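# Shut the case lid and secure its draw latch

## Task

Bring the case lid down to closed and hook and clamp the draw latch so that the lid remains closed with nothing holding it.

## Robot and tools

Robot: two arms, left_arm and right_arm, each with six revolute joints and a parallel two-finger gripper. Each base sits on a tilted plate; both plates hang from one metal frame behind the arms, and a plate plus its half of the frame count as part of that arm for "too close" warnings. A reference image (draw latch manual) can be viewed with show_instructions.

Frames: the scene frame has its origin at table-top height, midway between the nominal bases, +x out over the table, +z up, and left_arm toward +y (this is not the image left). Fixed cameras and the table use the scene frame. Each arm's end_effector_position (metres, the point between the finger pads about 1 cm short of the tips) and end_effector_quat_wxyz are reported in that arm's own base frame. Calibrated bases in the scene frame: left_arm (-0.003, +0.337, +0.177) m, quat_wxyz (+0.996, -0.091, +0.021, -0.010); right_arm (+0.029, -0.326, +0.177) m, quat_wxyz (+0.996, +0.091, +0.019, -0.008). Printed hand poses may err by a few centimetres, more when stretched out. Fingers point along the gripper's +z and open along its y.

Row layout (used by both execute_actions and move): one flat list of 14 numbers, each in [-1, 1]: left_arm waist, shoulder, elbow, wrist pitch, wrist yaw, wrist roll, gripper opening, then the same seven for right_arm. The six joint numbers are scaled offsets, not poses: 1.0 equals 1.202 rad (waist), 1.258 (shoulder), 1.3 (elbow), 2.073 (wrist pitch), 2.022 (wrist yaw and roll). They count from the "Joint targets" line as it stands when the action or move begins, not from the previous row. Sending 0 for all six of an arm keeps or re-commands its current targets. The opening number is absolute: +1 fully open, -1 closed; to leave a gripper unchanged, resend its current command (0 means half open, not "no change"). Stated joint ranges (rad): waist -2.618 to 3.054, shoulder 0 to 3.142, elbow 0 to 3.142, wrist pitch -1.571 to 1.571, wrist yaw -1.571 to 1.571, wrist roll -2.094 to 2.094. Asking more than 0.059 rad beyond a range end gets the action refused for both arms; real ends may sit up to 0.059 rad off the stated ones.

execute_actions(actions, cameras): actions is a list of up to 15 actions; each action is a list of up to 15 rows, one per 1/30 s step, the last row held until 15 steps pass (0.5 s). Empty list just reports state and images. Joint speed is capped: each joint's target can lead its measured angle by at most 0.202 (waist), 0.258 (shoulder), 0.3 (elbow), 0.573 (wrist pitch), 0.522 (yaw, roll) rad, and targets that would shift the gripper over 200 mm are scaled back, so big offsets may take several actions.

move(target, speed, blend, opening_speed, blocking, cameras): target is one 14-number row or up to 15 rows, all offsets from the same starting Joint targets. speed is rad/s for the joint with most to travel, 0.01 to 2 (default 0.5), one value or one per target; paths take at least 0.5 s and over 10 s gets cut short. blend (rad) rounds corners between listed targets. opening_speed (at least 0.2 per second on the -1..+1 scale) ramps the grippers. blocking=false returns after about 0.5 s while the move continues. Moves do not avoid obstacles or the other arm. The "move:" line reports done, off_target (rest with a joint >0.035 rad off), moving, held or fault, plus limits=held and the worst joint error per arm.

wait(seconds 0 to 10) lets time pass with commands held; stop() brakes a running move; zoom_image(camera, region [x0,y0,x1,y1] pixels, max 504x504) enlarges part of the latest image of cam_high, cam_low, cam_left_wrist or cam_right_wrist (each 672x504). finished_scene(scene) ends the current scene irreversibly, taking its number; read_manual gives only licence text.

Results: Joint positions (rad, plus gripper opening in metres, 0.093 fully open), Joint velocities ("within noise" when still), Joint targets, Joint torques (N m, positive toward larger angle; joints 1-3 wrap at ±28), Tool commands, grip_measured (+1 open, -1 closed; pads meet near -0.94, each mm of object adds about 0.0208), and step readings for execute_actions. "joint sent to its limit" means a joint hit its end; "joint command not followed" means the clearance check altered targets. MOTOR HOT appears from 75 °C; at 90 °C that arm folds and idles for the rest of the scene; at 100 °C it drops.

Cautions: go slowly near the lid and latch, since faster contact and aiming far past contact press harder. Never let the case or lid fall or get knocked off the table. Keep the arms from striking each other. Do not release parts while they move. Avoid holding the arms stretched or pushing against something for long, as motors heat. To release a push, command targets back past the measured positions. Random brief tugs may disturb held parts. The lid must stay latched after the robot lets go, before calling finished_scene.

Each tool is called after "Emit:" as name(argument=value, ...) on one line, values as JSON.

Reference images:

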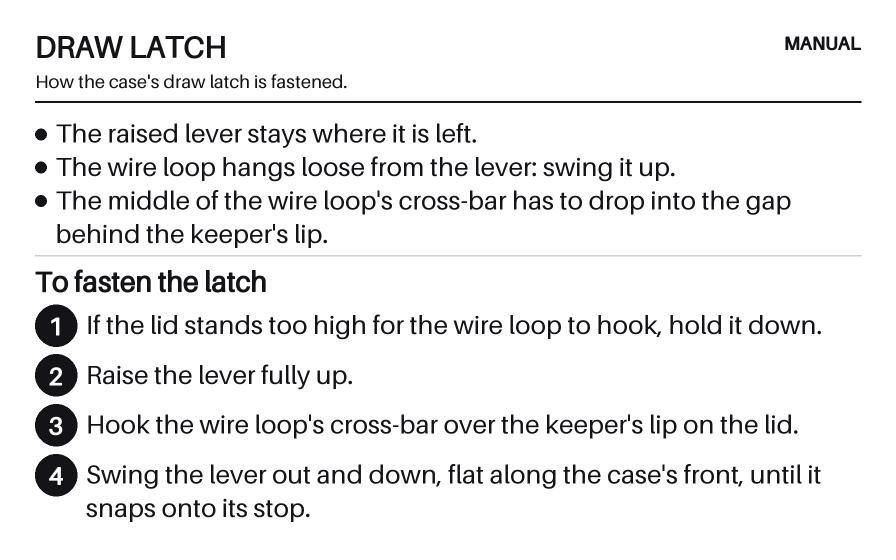

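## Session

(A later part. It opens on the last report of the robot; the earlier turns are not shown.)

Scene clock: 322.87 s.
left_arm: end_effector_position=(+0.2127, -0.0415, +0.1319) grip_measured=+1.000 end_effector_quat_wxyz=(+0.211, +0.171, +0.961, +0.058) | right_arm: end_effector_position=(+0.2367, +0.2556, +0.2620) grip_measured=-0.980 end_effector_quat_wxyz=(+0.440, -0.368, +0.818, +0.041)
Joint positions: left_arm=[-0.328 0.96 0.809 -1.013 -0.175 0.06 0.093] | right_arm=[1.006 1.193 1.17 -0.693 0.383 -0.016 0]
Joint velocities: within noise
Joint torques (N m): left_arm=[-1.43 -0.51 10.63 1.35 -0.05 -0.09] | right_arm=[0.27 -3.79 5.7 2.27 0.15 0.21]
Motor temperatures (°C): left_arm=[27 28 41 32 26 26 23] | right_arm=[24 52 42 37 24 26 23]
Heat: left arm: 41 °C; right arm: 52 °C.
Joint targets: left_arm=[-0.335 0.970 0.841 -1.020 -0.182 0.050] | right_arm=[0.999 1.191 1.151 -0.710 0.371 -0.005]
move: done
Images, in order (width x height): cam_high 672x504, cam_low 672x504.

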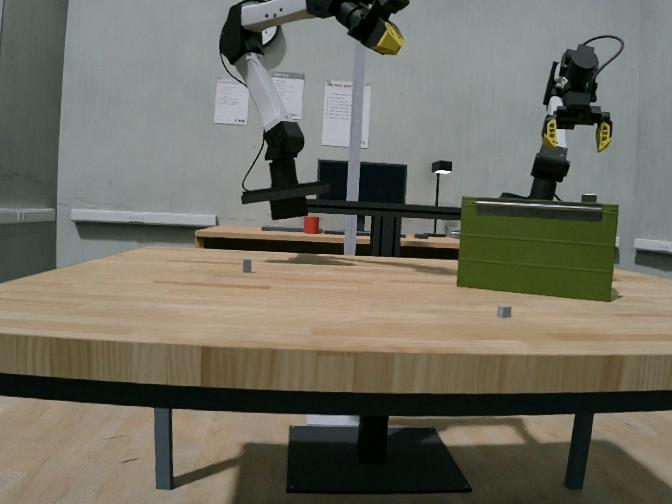

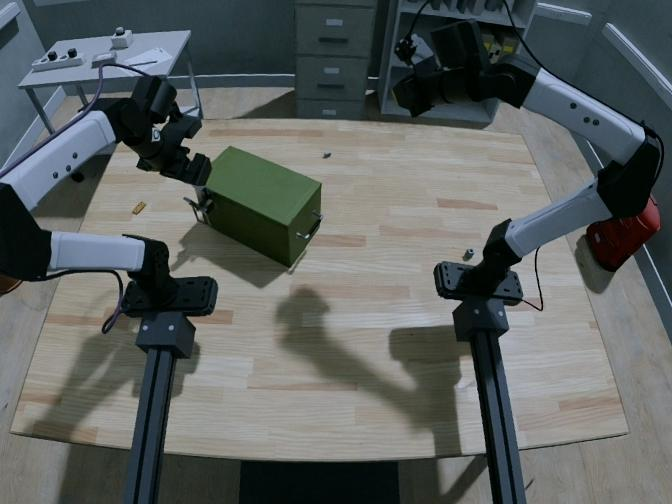

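Emit:
move(target=[[0,0,0,0,0,0,1,0.5,0.34,0.038,0.15,0.1133,-0.6652,-1],[0,0,0,0,0,0,1,0.6248,0.8816,0.06,0.439,0.1133,-0.6652,-1],[0,0,0,0,0,0,1,0.3923,1.0,0.6303,0.408,0.2026,-0.655,-1]], speed=1.0, blend=0.15, cameras=["cam_left_wrist","cam_right_wrist"])

Scene clock: 371.27 s.
left_arm: end_effector_position=(+0.2290, -0.0303, +0.1497) grip_measured=+1.000 end_effector_quat_wxyz=(+0.247, +0.148, +0.953, +0.092) | right_arm: end_effector_position=(+0.1096, +0.6163, +0.0765) grip_measured=-0.980 end_effector_quat_wxyz=(-0.470, +0.803, -0.260, +0.258)
Joint positions: left_arm=[-0.318 0.961 0.843 -0.98 -0.256 0.052 0.093] | right_arm=[1.573 2.42 1.782 0.036 0.721 -1.335 0]
Joint velocities: within noise
Joint torques (N m): left_arm=[-2.37 -0.61 7.41 1.06 0.7 0] | right_arm=[-0.12 -15.94 6.9 2.84 0.34 0.14]
Motor temperatures (°C): left_arm=[27 28 42 32 26 26 23] | right_arm=[24 41 41 38 24 26 23]
Heat: left arm: 42 °C; right arm: 41 °C.
Joint targets: left_arm=[-0.335 0.970 0.841 -1.020 -0.182 0.050] | right_arm=[1.563 2.416 1.776 0.063 0.718 -1.335]
move: held (right_arm; a check stopped the path), off_target (left_arm); path passed 2 of 3 targets; limits=held; left_arm: the wrist yaw is farthest, 0.074 rad from its target; right_arm: the elbow is farthest, 0.188 rad from its target
joint command not followed: on one or more control steps a check withheld the commanded joint targets of the right arm, and it was not sent them on those steps.
cause: the commanded joint targets, or the way to them, would bring a part of the robot too close to another arm (this arm's wrist camera and the left arm's wrist (the part past the wrist yaw), at the place that arm is still heading or pushing toward).
Images, in order (width x height): cam_left_wrist 672x504, cam_right_wrist 672x504.

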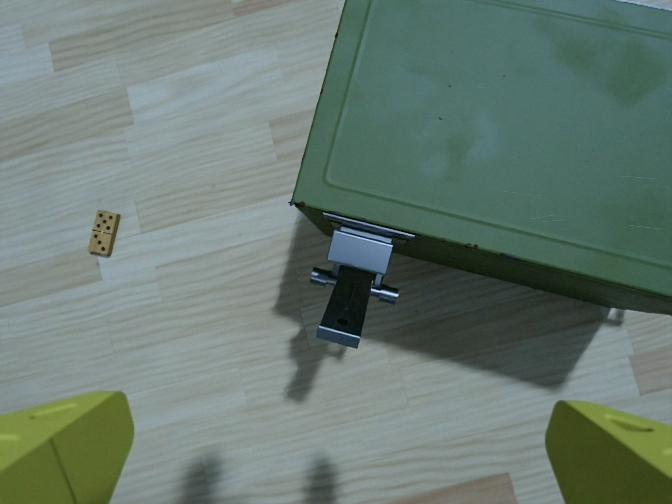

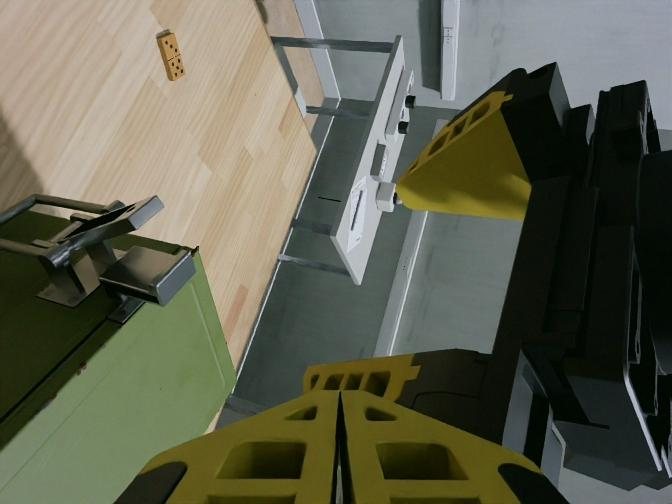

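Emit:
move(target=[0,0,0,0,0,0,1,0,0,-0.35,0.1,0,0,-1], speed=0.5, cameras=["cam_left_wrist","cam_right_wrist","cam_low"])

Scene clock: 377.10 s.
left_arm: end_effector_position=(+0.2198, -0.0412, +0.1441) grip_measured=+1.000 end_effector_quat_wxyz=(+0.228, +0.163, +0.958, +0.062) | right_arm: end_effector_position=(+0.1144, +0.5213, -0.0479) grip_measured=-0.980 end_effector_quat_wxyz=(-0.378, +0.849, -0.234, +0.287)
Joint positions: left_arm=[-0.329 0.961 0.843 -1.012 -0.191 0.052 0.093] | right_arm=[1.565 2.42 1.333 0.266 0.721 -1.335 0]
Joint velocities: within noise
Joint torques (N m): left_arm=[-1.48 -0.57 7.34 1.39 0.1 0] | right_arm=[0.54 -14.5 5.2 2.36 0.41 0.13]
Motor temperatures (°C): left_arm=[27 28 41 32 26 26 23] | right_arm=[24 43 41 39 24 26 23]
Heat: left arm: 41 °C; right arm: 43 °C.
Joint targets: left_arm=[-0.335 0.970 0.841 -1.020 -0.182 0.050] | right_arm=[1.563 2.416 1.321 0.271 0.718 -1.335]
move: done
Images, in order (width x height): cam_low 672x504, cam_left_wrist 672x504, cam_right_wrist 672x504.

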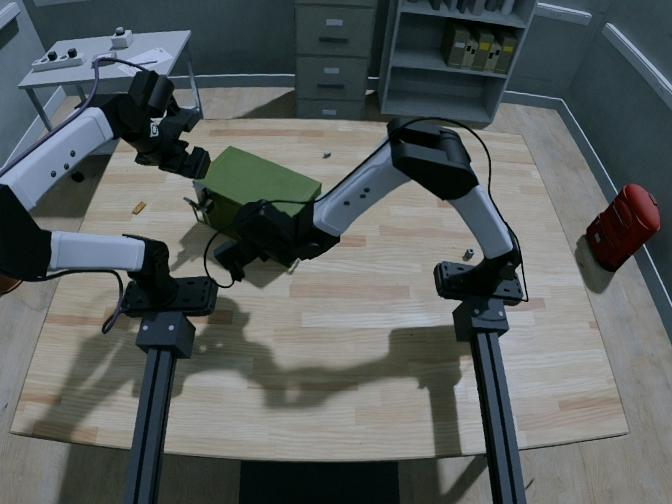

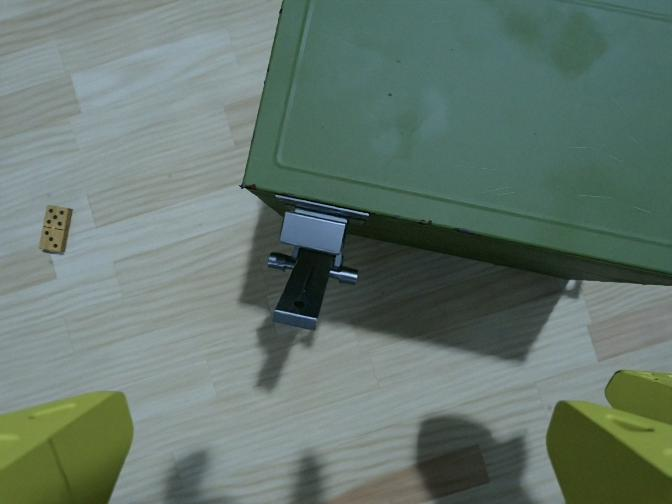

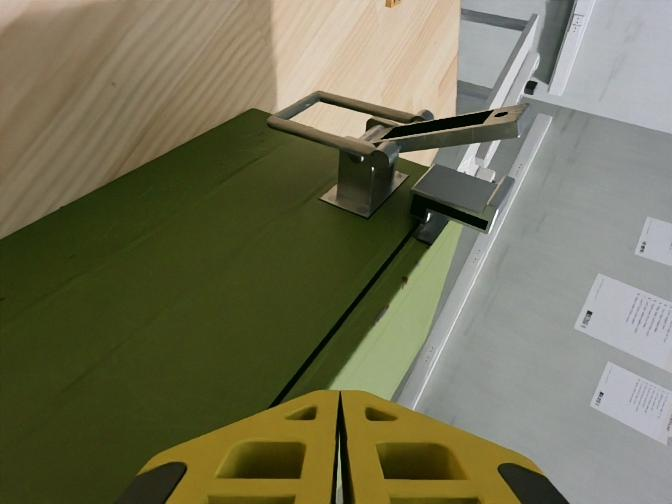

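Emit:
move(target=[[0.2,-0.16,0,-0.1,0,0,1,0,0,0,0,0,0,-1],[0.25,-0.16,0,-0.1,0,0,1,-0.0768,0.472,0.515,-0.065,0.031,0,-1]], speed=0.6, cameras=["cam_left_wrist","cam_right_wrist","cam_low"])

Scene clock: 381.87 s.
left_arm: end_effector_position=(+0.1712, +0.0181, +0.1568) grip_measured=+1.000 end_effector_quat_wxyz=(+0.211, +0.044, +0.972, +0.089) | right_arm: end_effector_position=(+0.1276, +0.5435, -0.0799) grip_measured=-0.980 end_effector_quat_wxyz=(-0.373, +0.846, -0.243, +0.293)
Joint positions: left_arm=[-0.078 0.77 0.843 -1.218 -0.187 0.052 0.093] | right_arm=[1.541 2.576 1.496 0.255 0.723 -1.335 0]
Joint velocities: within noise
Joint torques (N m): left_arm=[-0.05 -0.24 7.01 1.28 0.07 0] | right_arm=[0.98 -16.02 5.82 2.32 0.45 0.13]
Motor temperatures (°C): left_arm=[27 28 41 32 26 26 23] | right_arm=[24 44 40 39 24 26 23]
Heat: left arm: 41 °C; right arm: 44 °C.
Joint targets: left_arm=[-0.072 0.769 0.841 -1.227 -0.182 0.050] | right_arm=[1.544 2.568 1.491 0.255 0.724 -1.335]
move: held (right_arm; a check stopped the path), off_target (left_arm; braked when a check withheld steps of right_arm); path passed 1 of 2 targets; limits=held; left_arm: the waist is farthest, 0.043 rad from its target; right_arm: the elbow is farthest, 0.495 rad from its target
joint command not followed: on one or more control steps a check withheld the commanded joint targets of the right arm, and it was not sent them on those steps.
cause: the commanded joint targets, or the way to them, would bring a part of the robot too close to another arm (this arm's wrist camera and the left arm's base or mounting).
Images, in order (width x height): cam_low 672x504, cam_left_wrist 672x504, cam_right_wrist 672x504.

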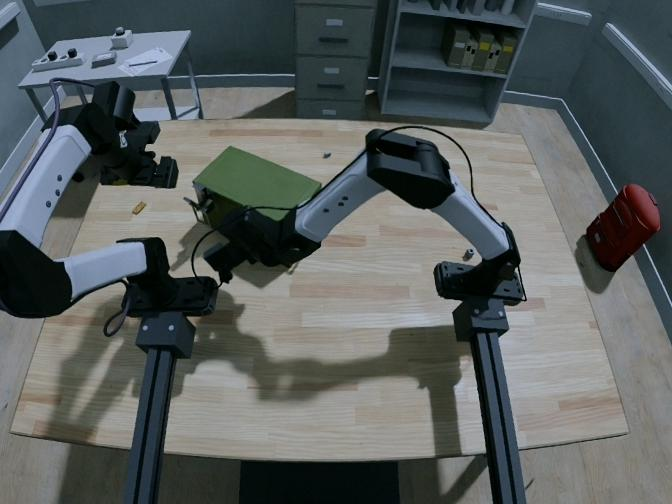

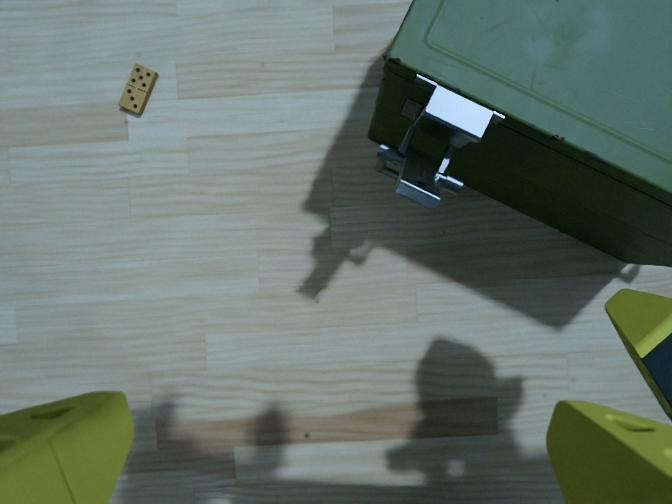

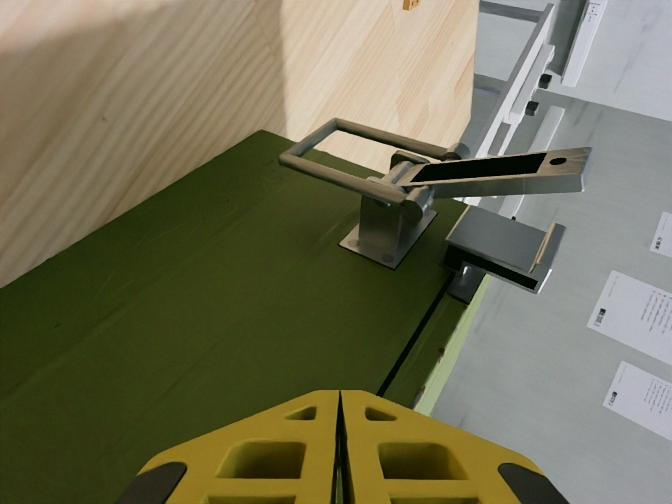

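Emit:
move(target=[[0,0,0,0,0,0,1,0,0,0,0,0,0.788,-1],[0,0,0,0,0,0,1,-0.0474,0.2997,0.2754,-0.0265,0.0326,0.788,-1]], speed=0.6, cameras=["cam_left_wrist","cam_right_wrist","cam_low"])

Scene clock: 397.83 s.
left_arm: end_effector_position=(+0.1709, +0.0182, +0.1566) grip_measured=+1.000 end_effector_quat_wxyz=(+0.210, +0.043, +0.973, +0.089) | right_arm: end_effector_position=(+0.1631, +0.5520, -0.1733) grip_measured=-0.980 end_effector_quat_wxyz=(+0.472, -0.405, +0.783, +0.003)
Joint positions: left_arm=[-0.078 0.77 0.843 -1.22 -0.187 0.052 0.093] | right_arm=[1.491 2.928 1.824 0.21 0.779 0.248 0]
Joint velocities: within noise
Joint torques (N m): left_arm=[-0.06 -0.24 7.01 1.29 0.06 -0.01] | right_arm=[0.68 -15.31 7.87 2.03 0.62 0.19]
Motor temperatures (°C): left_arm=[27 28 40 31 26 26 23] | right_arm=[24 48 40 38 24 26 23]
Heat: left arm: 40 °C; right arm: 48 °C.
Joint targets: left_arm=[-0.072 0.769 0.841 -1.227 -0.182 0.050] | right_arm=[1.487 2.944 1.849 0.200 0.790 0.259]
move: done
Images, in order (width x height): cam_low 672x504, cam_left_wrist 672x504, cam_right_wrist 672x504.

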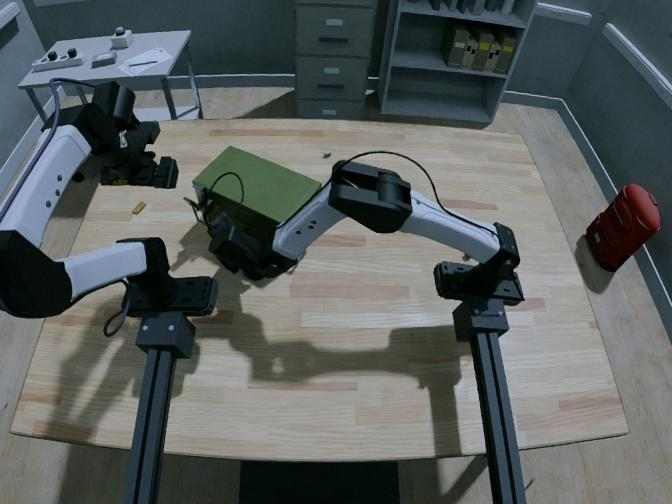

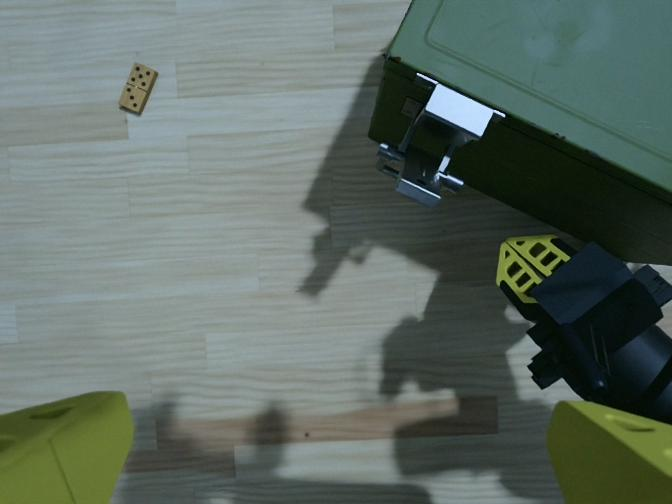

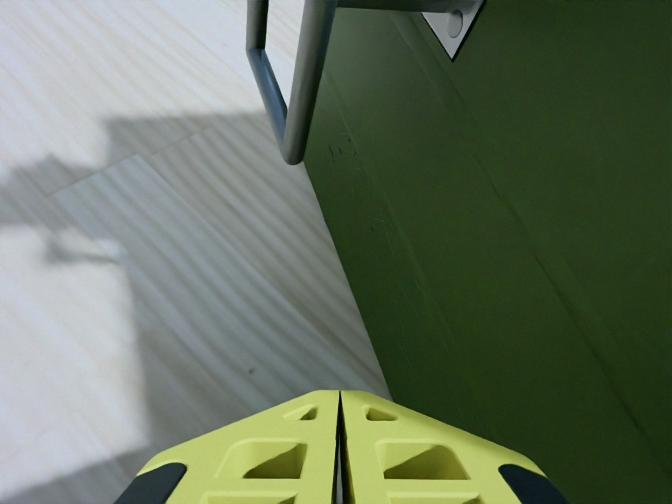

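Emit:
move(target=[0,0,0,0,0,0,1,-0.2188,-0.1145,-0.244,0.1577,-0.0857,-0.1197,-1], speed=0.12, cameras=["cam_left_wrist","cam_right_wrist","cam_low"])

Scene clock: 407.20 s.
left_arm: end_effector_position=(+0.1709, +0.0182, +0.1566) grip_measured=+1.000 end_effector_quat_wxyz=(+0.210, +0.043, +0.973, +0.089) | right_arm: end_effector_position=(+0.2446, +0.5082, -0.1740) grip_measured=-0.980 end_effector_quat_wxyz=(+0.455, -0.434, +0.777, +0.033)
Joint positions: left_arm=[-0.078 0.77 0.843 -1.22 -0.187 0.052 0.093] | right_arm=[1.278 2.835 1.551 0.53 0.548 0.018 0]
Joint velocities: within noise
Joint torques (N m): left_arm=[-0.08 -0.24 7.01 1.28 0.07 0] | right_arm=[-2.78 -19.43 4.01 2.36 1.12 0.06]
Motor temperatures (°C): left_arm=[27 28 40 31 26 26 23] | right_arm=[24 52 40 38 24 26 23]
Heat: left arm: 40 °C; right arm: 52 °C.
Joint targets: left_arm=[-0.072 0.769 0.841 -1.227 -0.182 0.050] | right_arm=[1.224 2.800 1.532 0.527 0.617 0.016]
move: off_target (right_arm); right_arm: the wrist yaw is farthest, 0.069 rad from its target
Images, in order (width x height): cam_low 672x504, cam_left_wrist 672x504, cam_right_wrist 672x504.

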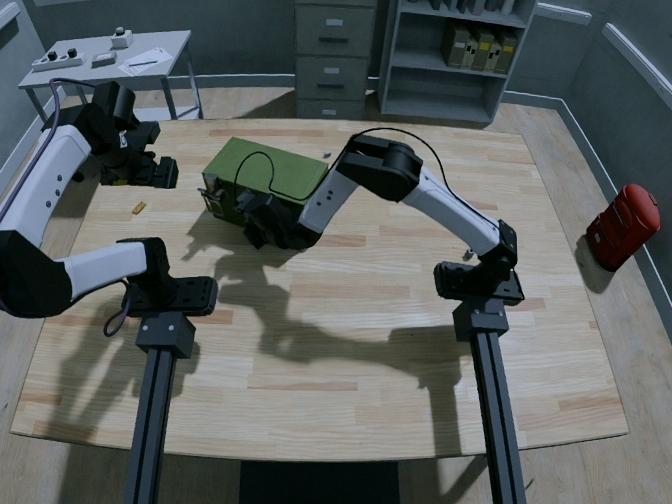

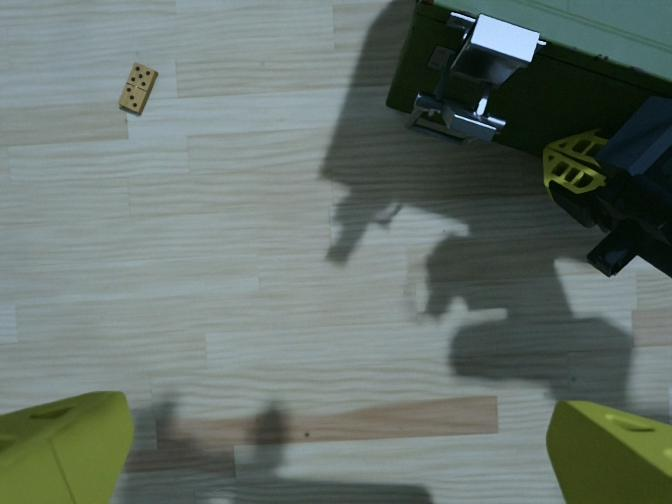

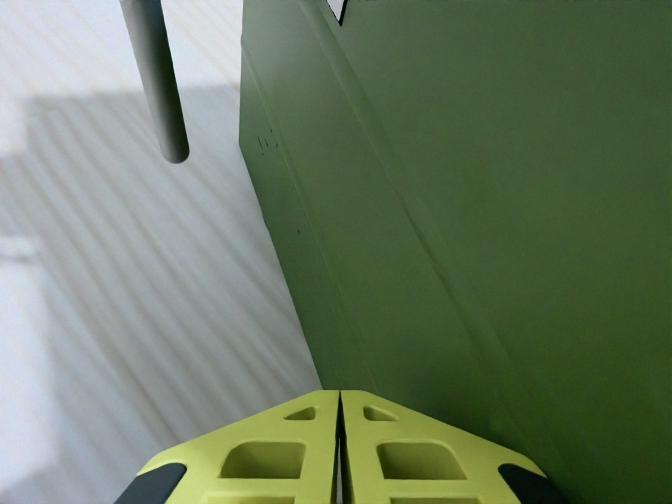

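Emit:
move(target=[0,0,0,0,0,0,1,-0.09,-0.03,-0.075,0.045,-0.04,-0.04,-1], speed=0.12, cameras=["cam_left_wrist","cam_right_wrist","cam_low"])

Scene clock: 412.03 s.
left_arm: end_effector_position=(+0.1708, +0.0182, +0.1566) grip_measured=+1.000 end_effector_quat_wxyz=(+0.210, +0.043, +0.973, +0.089) | right_arm: end_effector_position=(+0.2877, +0.4777, -0.1675) grip_measured=-0.980 end_effector_quat_wxyz=(+0.456, -0.431, +0.778, +0.032)
Joint positions: left_arm=[-0.078 0.77 0.843 -1.22 -0.187 0.052 0.093] | right_arm=[1.166 2.793 1.453 0.629 0.47 -0.064 0]
Joint velocities: within noise
Joint torques (N m): left_arm=[-0.05 -0.23 7.01 1.29 0.06 0.01] | right_arm=[-2.26 -18.56 3.64 2.37 1.03 0.1]
Motor temperatures (°C): left_arm=[27 28 40 31 26 26 23] | right_arm=[24 54 40 38 24 26 23]
Heat: left arm: 40 °C; right arm: 54 °C.
Joint targets: left_arm=[-0.072 0.769 0.841 -1.227 -0.182 0.050] | right_arm=[1.115 2.763 1.435 0.620 0.536 -0.064]
move: off_target (right_arm); right_arm: the wrist yaw is farthest, 0.066 rad from its target
Images, in order (width x height): cam_low 672x504, cam_left_wrist 672x504, cam_right_wrist 672x504.

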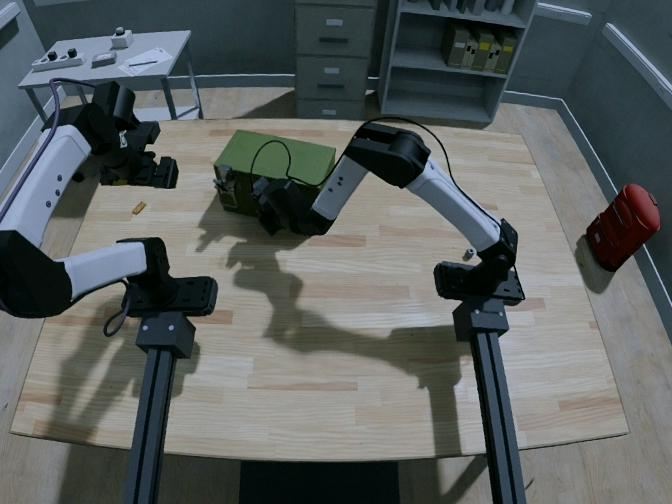

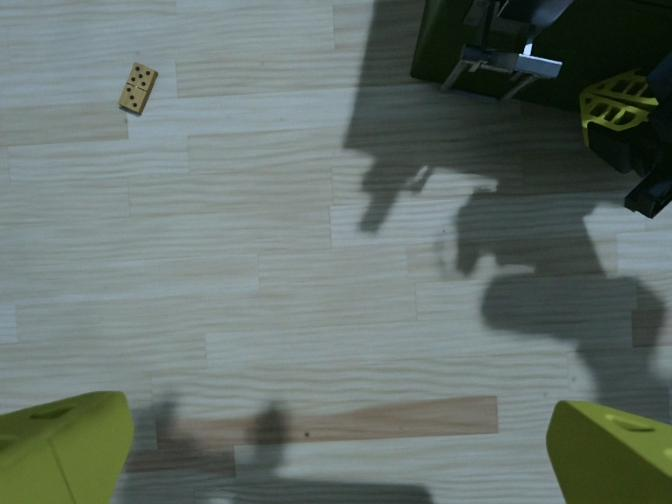

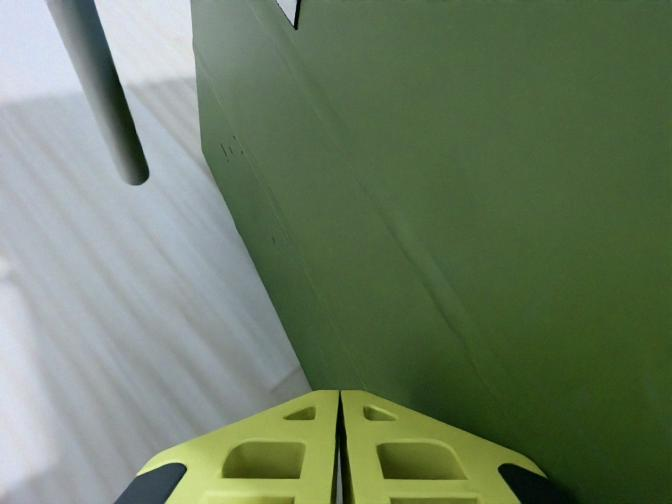

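Emit:
move(target=[[0,0,0,0,0,0,1,0.25,0,-0.08,0,0,0,-1],[0,0,0,0,0,0,1,0.25,-0.8,-0.1,-0.4,-0.05,0,-1],[-0.2458,0.5306,0.1631,0.2196,-0.0015,-0.004,1,-0.1,-1.0,-0.22,-0.65,-0.08,0.03,-1]], speed=0.8, blend=[0.05,0.05,0], cameras=["cam_left_wrist","cam_right_wrist","cam_low"])

Scene clock: 424.57 s.
left_arm: end_effector_position=(+0.3063, -0.0821, +0.1064) grip_measured=+1.000 end_effector_quat_wxyz=(+0.189, +0.184, +0.962, +0.064) | right_arm: end_effector_position=(+0.2533, +0.2754, +0.1475) grip_measured=-0.980 end_effector_quat_wxyz=(+0.304, -0.418, +0.854, -0.048)
Joint positions: left_arm=[-0.361 1.433 1.016 -0.797 -0.188 0.052 0.093] | right_arm=[0.998 1.521 1.167 -0.712 0.387 -0.014 0]
Joint velocities: within noise
Joint torques (N m): left_arm=[-2.06 -4.94 11.08 1.66 0.03 -0.1] | right_arm=[0.94 -8.38 5.67 1.73 0.22 0.18]
Motor temperatures (°C): left_arm=[27 28 40 31 26 26 23] | right_arm=[24 57 39 38 24 26 23]
Heat: left arm: 40 °C; right arm: 57 °C.
Joint targets: left_arm=[-0.367 1.436 1.053 -0.772 -0.186 0.042] | right_arm=[0.995 1.505 1.149 -0.727 0.374 -0.004]
move: off_target (left_arm); left_arm: the elbow is farthest, 0.037 rad from its target
Images, in order (width x height): cam_low 672x504, cam_left_wrist 672x504, cam_right_wrist 672x504.

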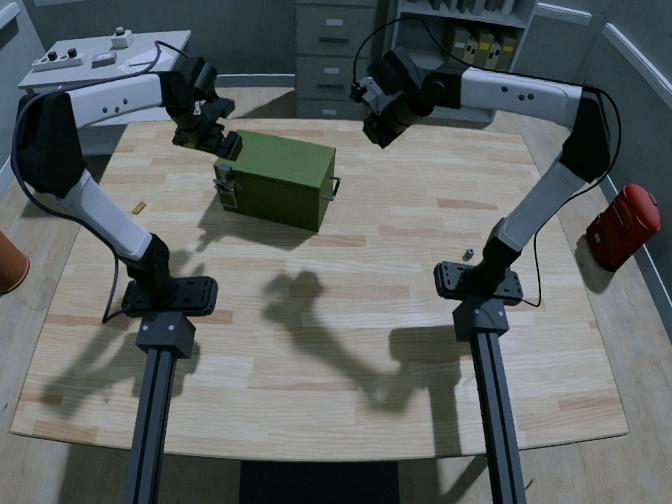

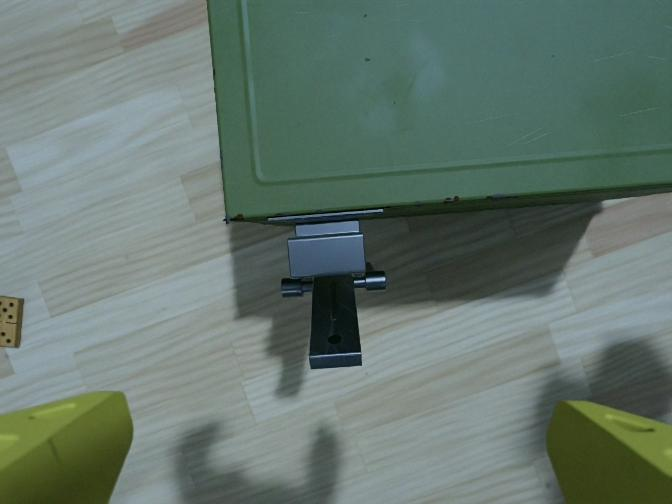

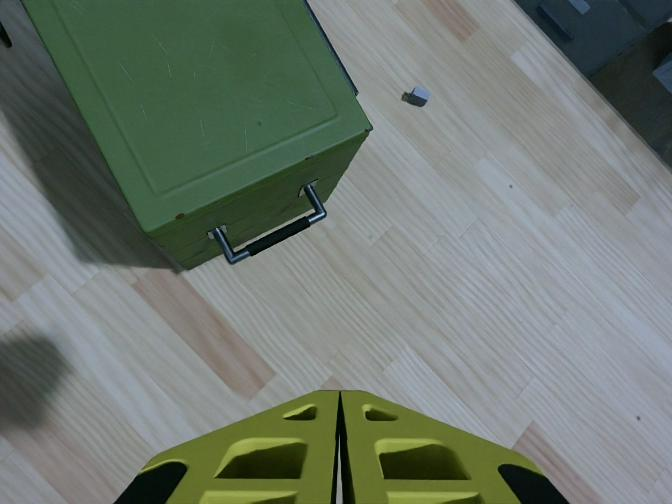

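Emit:
move(target=[[0,0,0,0,0,0,-1,0,-0.25,0,0,0,0,-1],[0.0474,-0.25,-0.5223,0.3092,0.0101,0.0252,-1,0,-0.25,0,0,0,0,-1]], speed=0.5, cameras=["cam_left_wrist"])

Scene clock: 463.03 s.
left_arm: end_effector_position=(+0.2697, -0.0576, +0.0371) grip_measured=-0.990 end_effector_quat_wxyz=(+0.326, +0.159, +0.931, +0.044) | right_arm: end_effector_position=(+0.2362, +0.2494, +0.2561) grip_measured=-0.980 end_effector_quat_wxyz=(+0.430, -0.368, +0.824, +0.032)
Joint positions: left_arm=[-0.316 1.142 0.381 -0.159 -0.174 0.081 0] | right_arm=[0.998 1.19 1.163 -0.717 0.385 -0.014 0]
Joint velocities: within noise
Joint torques (N m): left_arm=[-0.5 -4.52 6.58 2.18 0.11 0.14] | right_arm=[0.58 -3.47 5.97 2.32 0.16 0.17]
Motor temperatures (°C): left_arm=[27 30 42 33 26 26 23] | right_arm=[24 46 39 36 24 26 23]
Heat: left arm: 42 °C; right arm: 46 °C.
Joint targets: left_arm=[-0.310 1.122 0.374 -0.131 -0.165 0.093] | right_arm=[0.995 1.190 1.149 -0.728 0.374 -0.003]
move: done
Images, in order (width x height): cam_left_wrist 672x504.

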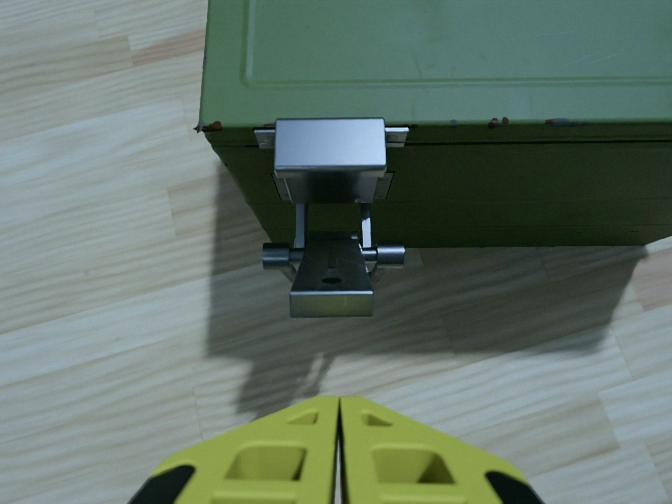

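Emit:
move(target=[0.0117,0.2107,0.1098,0.0695,0.0043,0.0051,-1,0,0,0,0,0,0,-1], speed=0.12, cameras=["cam_left_wrist"])

Emit:
zoom_image(camera="cam_left_wrist", region=[200, 60, 480, 400])

Scene clock: 468.73 s.
left_arm: end_effector_position=(+0.3142, -0.0700, +0.0351) grip_measured=-0.991 end_effector_quat_wxyz=(+0.339, +0.158, +0.926, +0.042) | right_arm: end_effector_position=(+0.2362, +0.2494, +0.2561) grip_measured=-0.980 end_effector_quat_wxyz=(+0.430, -0.368, +0.824, +0.032)
Joint positions: left_arm=[-0.305 1.369 0.489 -0.009 -0.165 0.092 0] | right_arm=[0.998 1.19 1.163 -0.717 0.385 -0.014 0]
Joint velocities: within noise
Joint torques (N m): left_arm=[-0.55 -2.67 9.65 2.15 0.14 0.14] | right_arm=[0.58 -3.45 5.98 2.32 0.16 0.18]
Motor temperatures (°C): left_arm=[27 30 42 34 26 26 23] | right_arm=[24 44 39 37 24 26 23]
Heat: left arm: 42 °C; right arm: 44 °C.
Joint targets: left_arm=[-0.296 1.387 0.517 0.013 -0.156 0.103] | right_arm=[0.995 1.190 1.149 -0.728 0.374 -0.004]
move: done
Images, in order (width x height): cam_left_wrist 672x504.

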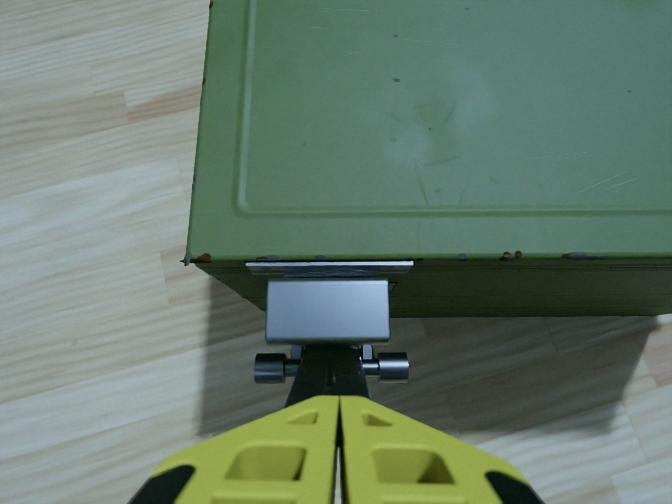

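Scaled by 1.482 from the camera's 672x504 image, which has a finer 960x720 frame.

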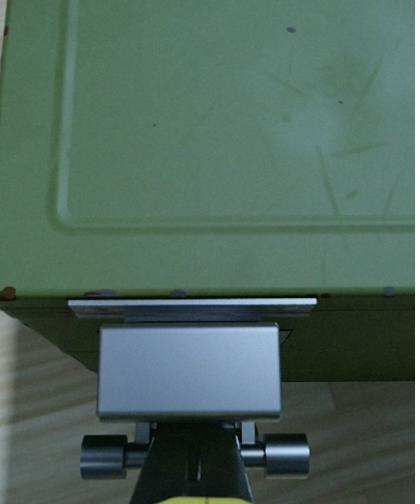

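Emit:
move(target=[0,0.0355,0.0262,0.0051,0,0,-1,0,0,0,0,0,0,-1], speed=0.12, cameras=["cam_left_wrist"])

Emit:
zoom_image(camera="cam_left_wrist", region=[200, 60, 480, 400])

Scene clock: 472.67 s.
left_arm: end_effector_position=(+0.3258, -0.0734, +0.0368) grip_measured=-0.991 end_effector_quat_wxyz=(+0.344, +0.157, +0.925, +0.041) | right_arm: end_effector_position=(+0.2362, +0.2494, +0.2561) grip_measured=-0.980 end_effector_quat_wxyz=(+0.430, -0.368, +0.824, +0.032)
Joint positions: left_arm=[-0.304 1.414 0.524 0.011 -0.164 0.092 0] | right_arm=[0.998 1.19 1.163 -0.717 0.385 -0.014 0]
Joint velocities: within noise
Joint torques (N m): left_arm=[-0.7 -3.07 9.51 2.05 0.12 0.14] | right_arm=[0.58 -3.47 5.98 2.32 0.16 0.17]
Motor temperatures (°C): left_arm=[27 30 42 34 26 26 23] | right_arm=[24 44 39 37 24 26 23]
Heat: left arm: 42 °C; right arm: 44 °C.
Joint targets: left_arm=[-0.296 1.431 0.551 0.024 -0.156 0.103] | right_arm=[0.995 1.190 1.149 -0.728 0.374 -0.004]
move: done
Images, in order (width x height): cam_left_wrist 672x504.

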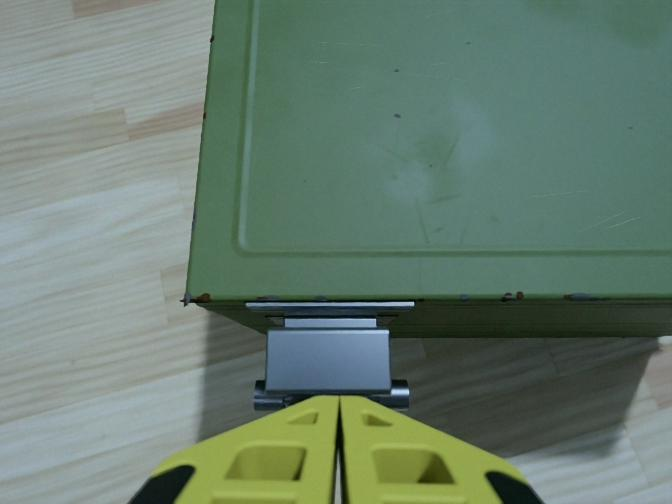

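Scaled by 1.482 from the camera's 672x504 image, which has a finer 960x720 frame.

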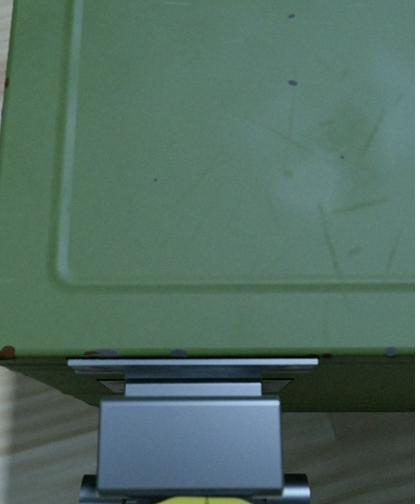

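Emit:
move(target=[[0.01,-0.21,-0.13,-0.075,0,0,-1,0,0,0,0,0,0,-1],[-0.0591,0.004,0.386,-0.3839,-0.0148,-0.0302,1,0,0,0,0,0,0,-1]], speed=0.6, cameras=["cam_left_wrist"])

Emit:
zoom_image(camera="cam_left_wrist", region=[200, 160, 480, 400])

Scene clock: 480.37 s.
left_arm: end_effector_position=(+0.3137, -0.0860, +0.1125) grip_measured=+1.000 end_effector_quat_wxyz=(+0.210, +0.183, +0.959, +0.056) | right_arm: end_effector_position=(+0.2362, +0.2494, +0.2561) grip_measured=-0.980 end_effector_quat_wxyz=(+0.430, -0.368, +0.824, +0.032)
Joint positions: left_arm=[-0.359 1.424 1.019 -0.764 -0.178 0.053 0.093] | right_arm=[0.998 1.19 1.163 -0.717 0.385 -0.014 0]
Joint velocities: within noise
Joint torques (N m): left_arm=[-2.13 -4.21 10.85 1.32 -0.05 -0.1] | right_arm=[0.58 -3.44 5.98 2.32 0.16 0.17]
Motor temperatures (°C): left_arm=[27 30 43 34 26 26 23] | right_arm=[24 42 40 38 24 26 23]
Heat: left arm: 43 °C; right arm: 42 °C.
Joint targets: left_arm=[-0.367 1.437 1.053 -0.772 -0.186 0.042] | right_arm=[0.995 1.190 1.149 -0.728 0.374 -0.004]
move: done
Images, in order (width x height): cam_left_wrist 672x504.

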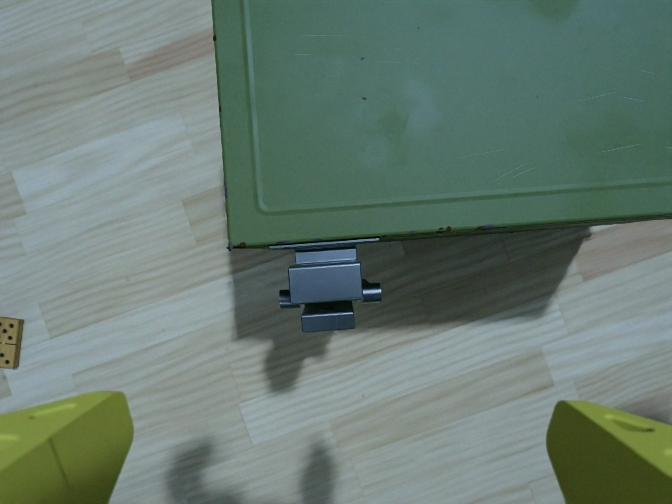

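Scaled by 1.800 from the camera's 672x504 image, which has a finer 960x720 frame.

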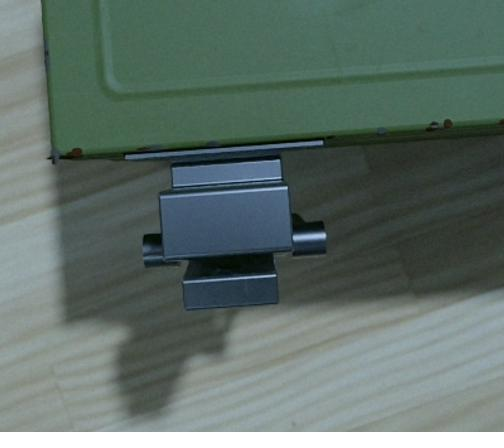

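Emit:
move(target=[[0.247,-0.53,-0.163,-0.216,0,0,1,0,0,0,0,0,0,-1],[0.247,-0.53,-0.163,-0.216,0,0,1,0.42,0.326,0,0.158,0.0376,-0.0475,-1],[0.247,-0.53,-0.163,-0.216,0,0,1,0.42,0.994,0.116,0.592,0.0376,-0.0475,-1]], speed=1.0, blend=0.1, cameras=["cam_left_wrist","cam_right_wrist","cam_low"])

Scene clock: 498.07 s.
left_arm: end_effector_position=(+0.1736, +0.0177, +0.1599) grip_measured=+1.000 end_effector_quat_wxyz=(+0.218, +0.042, +0.971, +0.087) | right_arm: end_effector_position=(+0.1093, +0.5460, -0.0546) grip_measured=-0.980 end_effector_quat_wxyz=(+0.453, -0.560, +0.682, +0.129)
Joint positions: left_arm=[-0.076 0.771 0.85 -1.212 -0.185 0.052 0.093] | right_arm=[1.502 2.434 1.275 0.496 0.44 -0.09 0]
Joint velocities: within noise
Joint torques (N m): left_arm=[-0.03 -0.17 6.27 1.31 0.01 -0.09] | right_arm=[0.65 -13.38 7.87 2.6 0.43 0.01]
Motor temperatures (°C): left_arm=[27 30 45 33 26 26 23] | right_arm=[24 41 41 38 24 26 23]
Heat: left arm: 45 °C; right arm: 41 °C.
Joint targets: left_arm=[-0.070 0.770 0.841 -1.220 -0.186 0.042] | right_arm=[1.500 2.441 1.299 0.500 0.450 -0.100]
move: done
Images, in order (width x height): cam_low 672x504, cam_left_wrist 672x504, cam_right_wrist 672x504.

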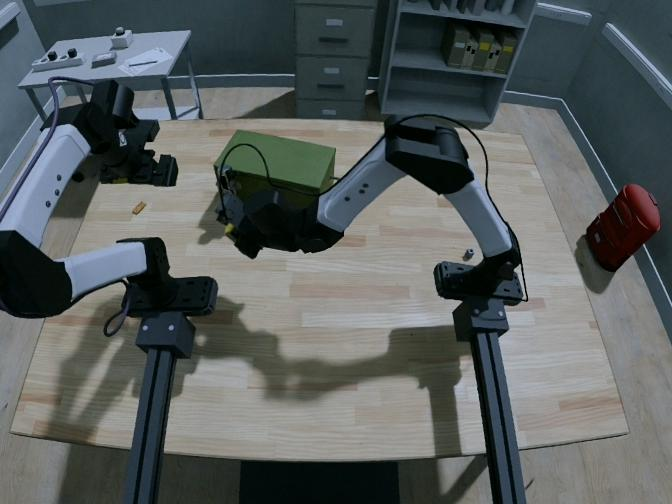

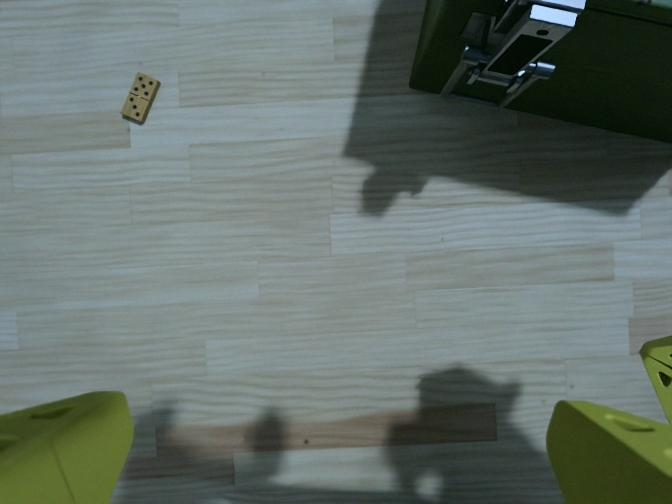

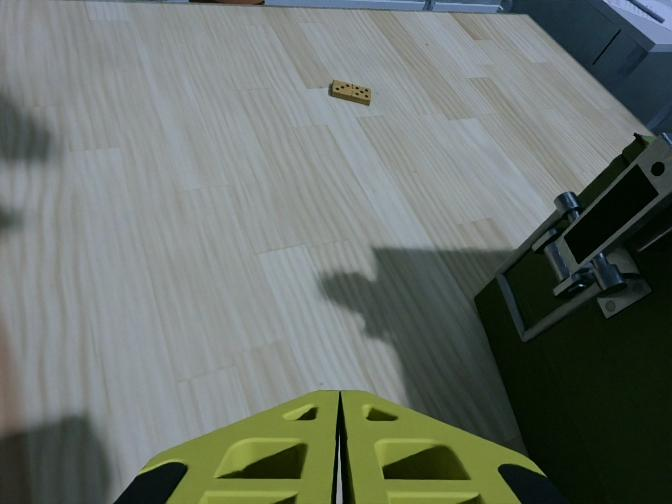

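Emit:
move(target=[[0,0,0,0,0,0,1,-0.2104,0.29,0.0678,0.0997,-0.006,-0.005,-1],[0,0,0,0,0,0,1,-0.432,0.278,0.112,0.0966,-0.09,-0.0756,-1]], speed=[0.4,0.14], cameras=["cam_left_wrist","cam_right_wrist","cam_low"])

Scene clock: 504.30 s.
left_arm: end_effector_position=(+0.1734, +0.0177, +0.1598) grip_measured=+1.000 end_effector_quat_wxyz=(+0.217, +0.042, +0.971, +0.087) | right_arm: end_effector_position=(+0.3180, +0.4610, -0.1755) grip_measured=-0.980 end_effector_quat_wxyz=(+0.431, -0.500, +0.747, +0.075)
Joint positions: left_arm=[-0.076 0.771 0.85 -1.213 -0.185 0.052 0.093] | right_arm=[1.029 2.792 1.412 0.697 0.209 -0.251 0]
Joint velocities: within noise
Joint torques (N m): left_arm=[-0.03 -0.23 6.24 1.32 0 -0.09] | right_arm=[-1.85 -15.36 7.35 2.59 0.84 0.1]
Motor temperatures (°C): left_arm=[27 29 44 33 26 26 23] | right_arm=[24 44 41 39 24 26 23]
Heat: left arm: 44 °C; right arm: 44 °C.
Joint targets: left_arm=[-0.070 0.770 0.841 -1.220 -0.186 0.042] | right_arm=[0.981 2.791 1.445 0.700 0.268 -0.252]
move: off_target (right_arm); right_arm: the wrist yaw is farthest, 0.059 rad from its target
Images, in order (width x height): cam_low 672x504, cam_left_wrist 672x504, cam_right_wrist 672x504.

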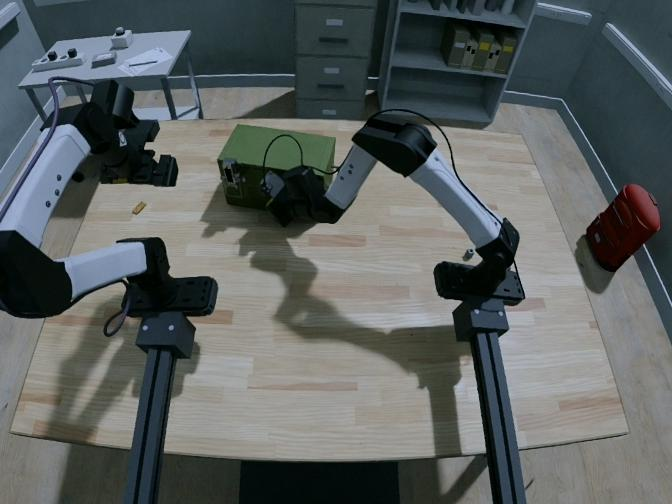

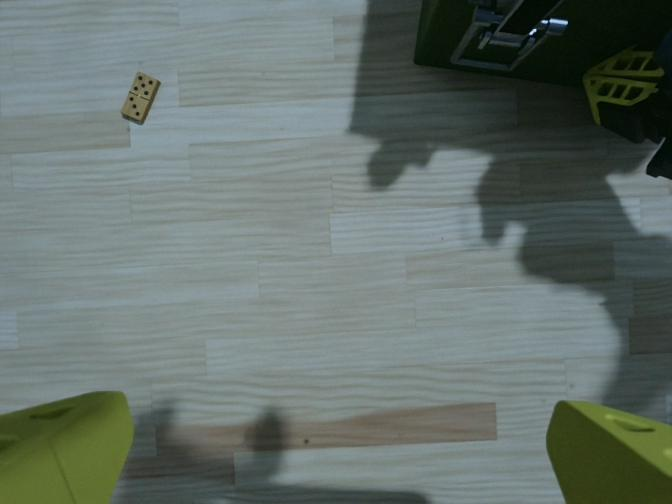

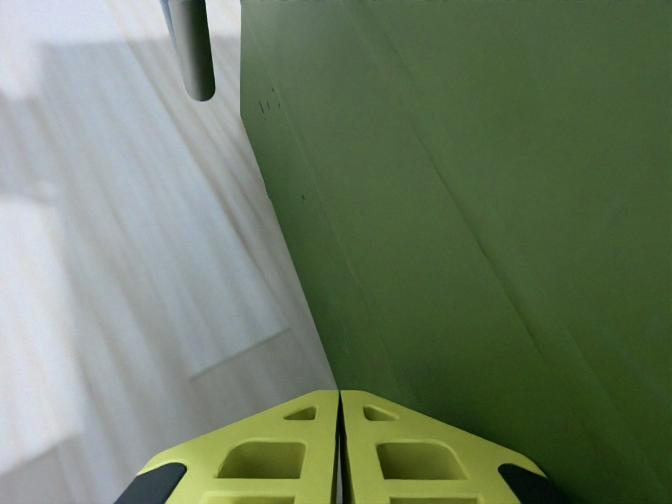

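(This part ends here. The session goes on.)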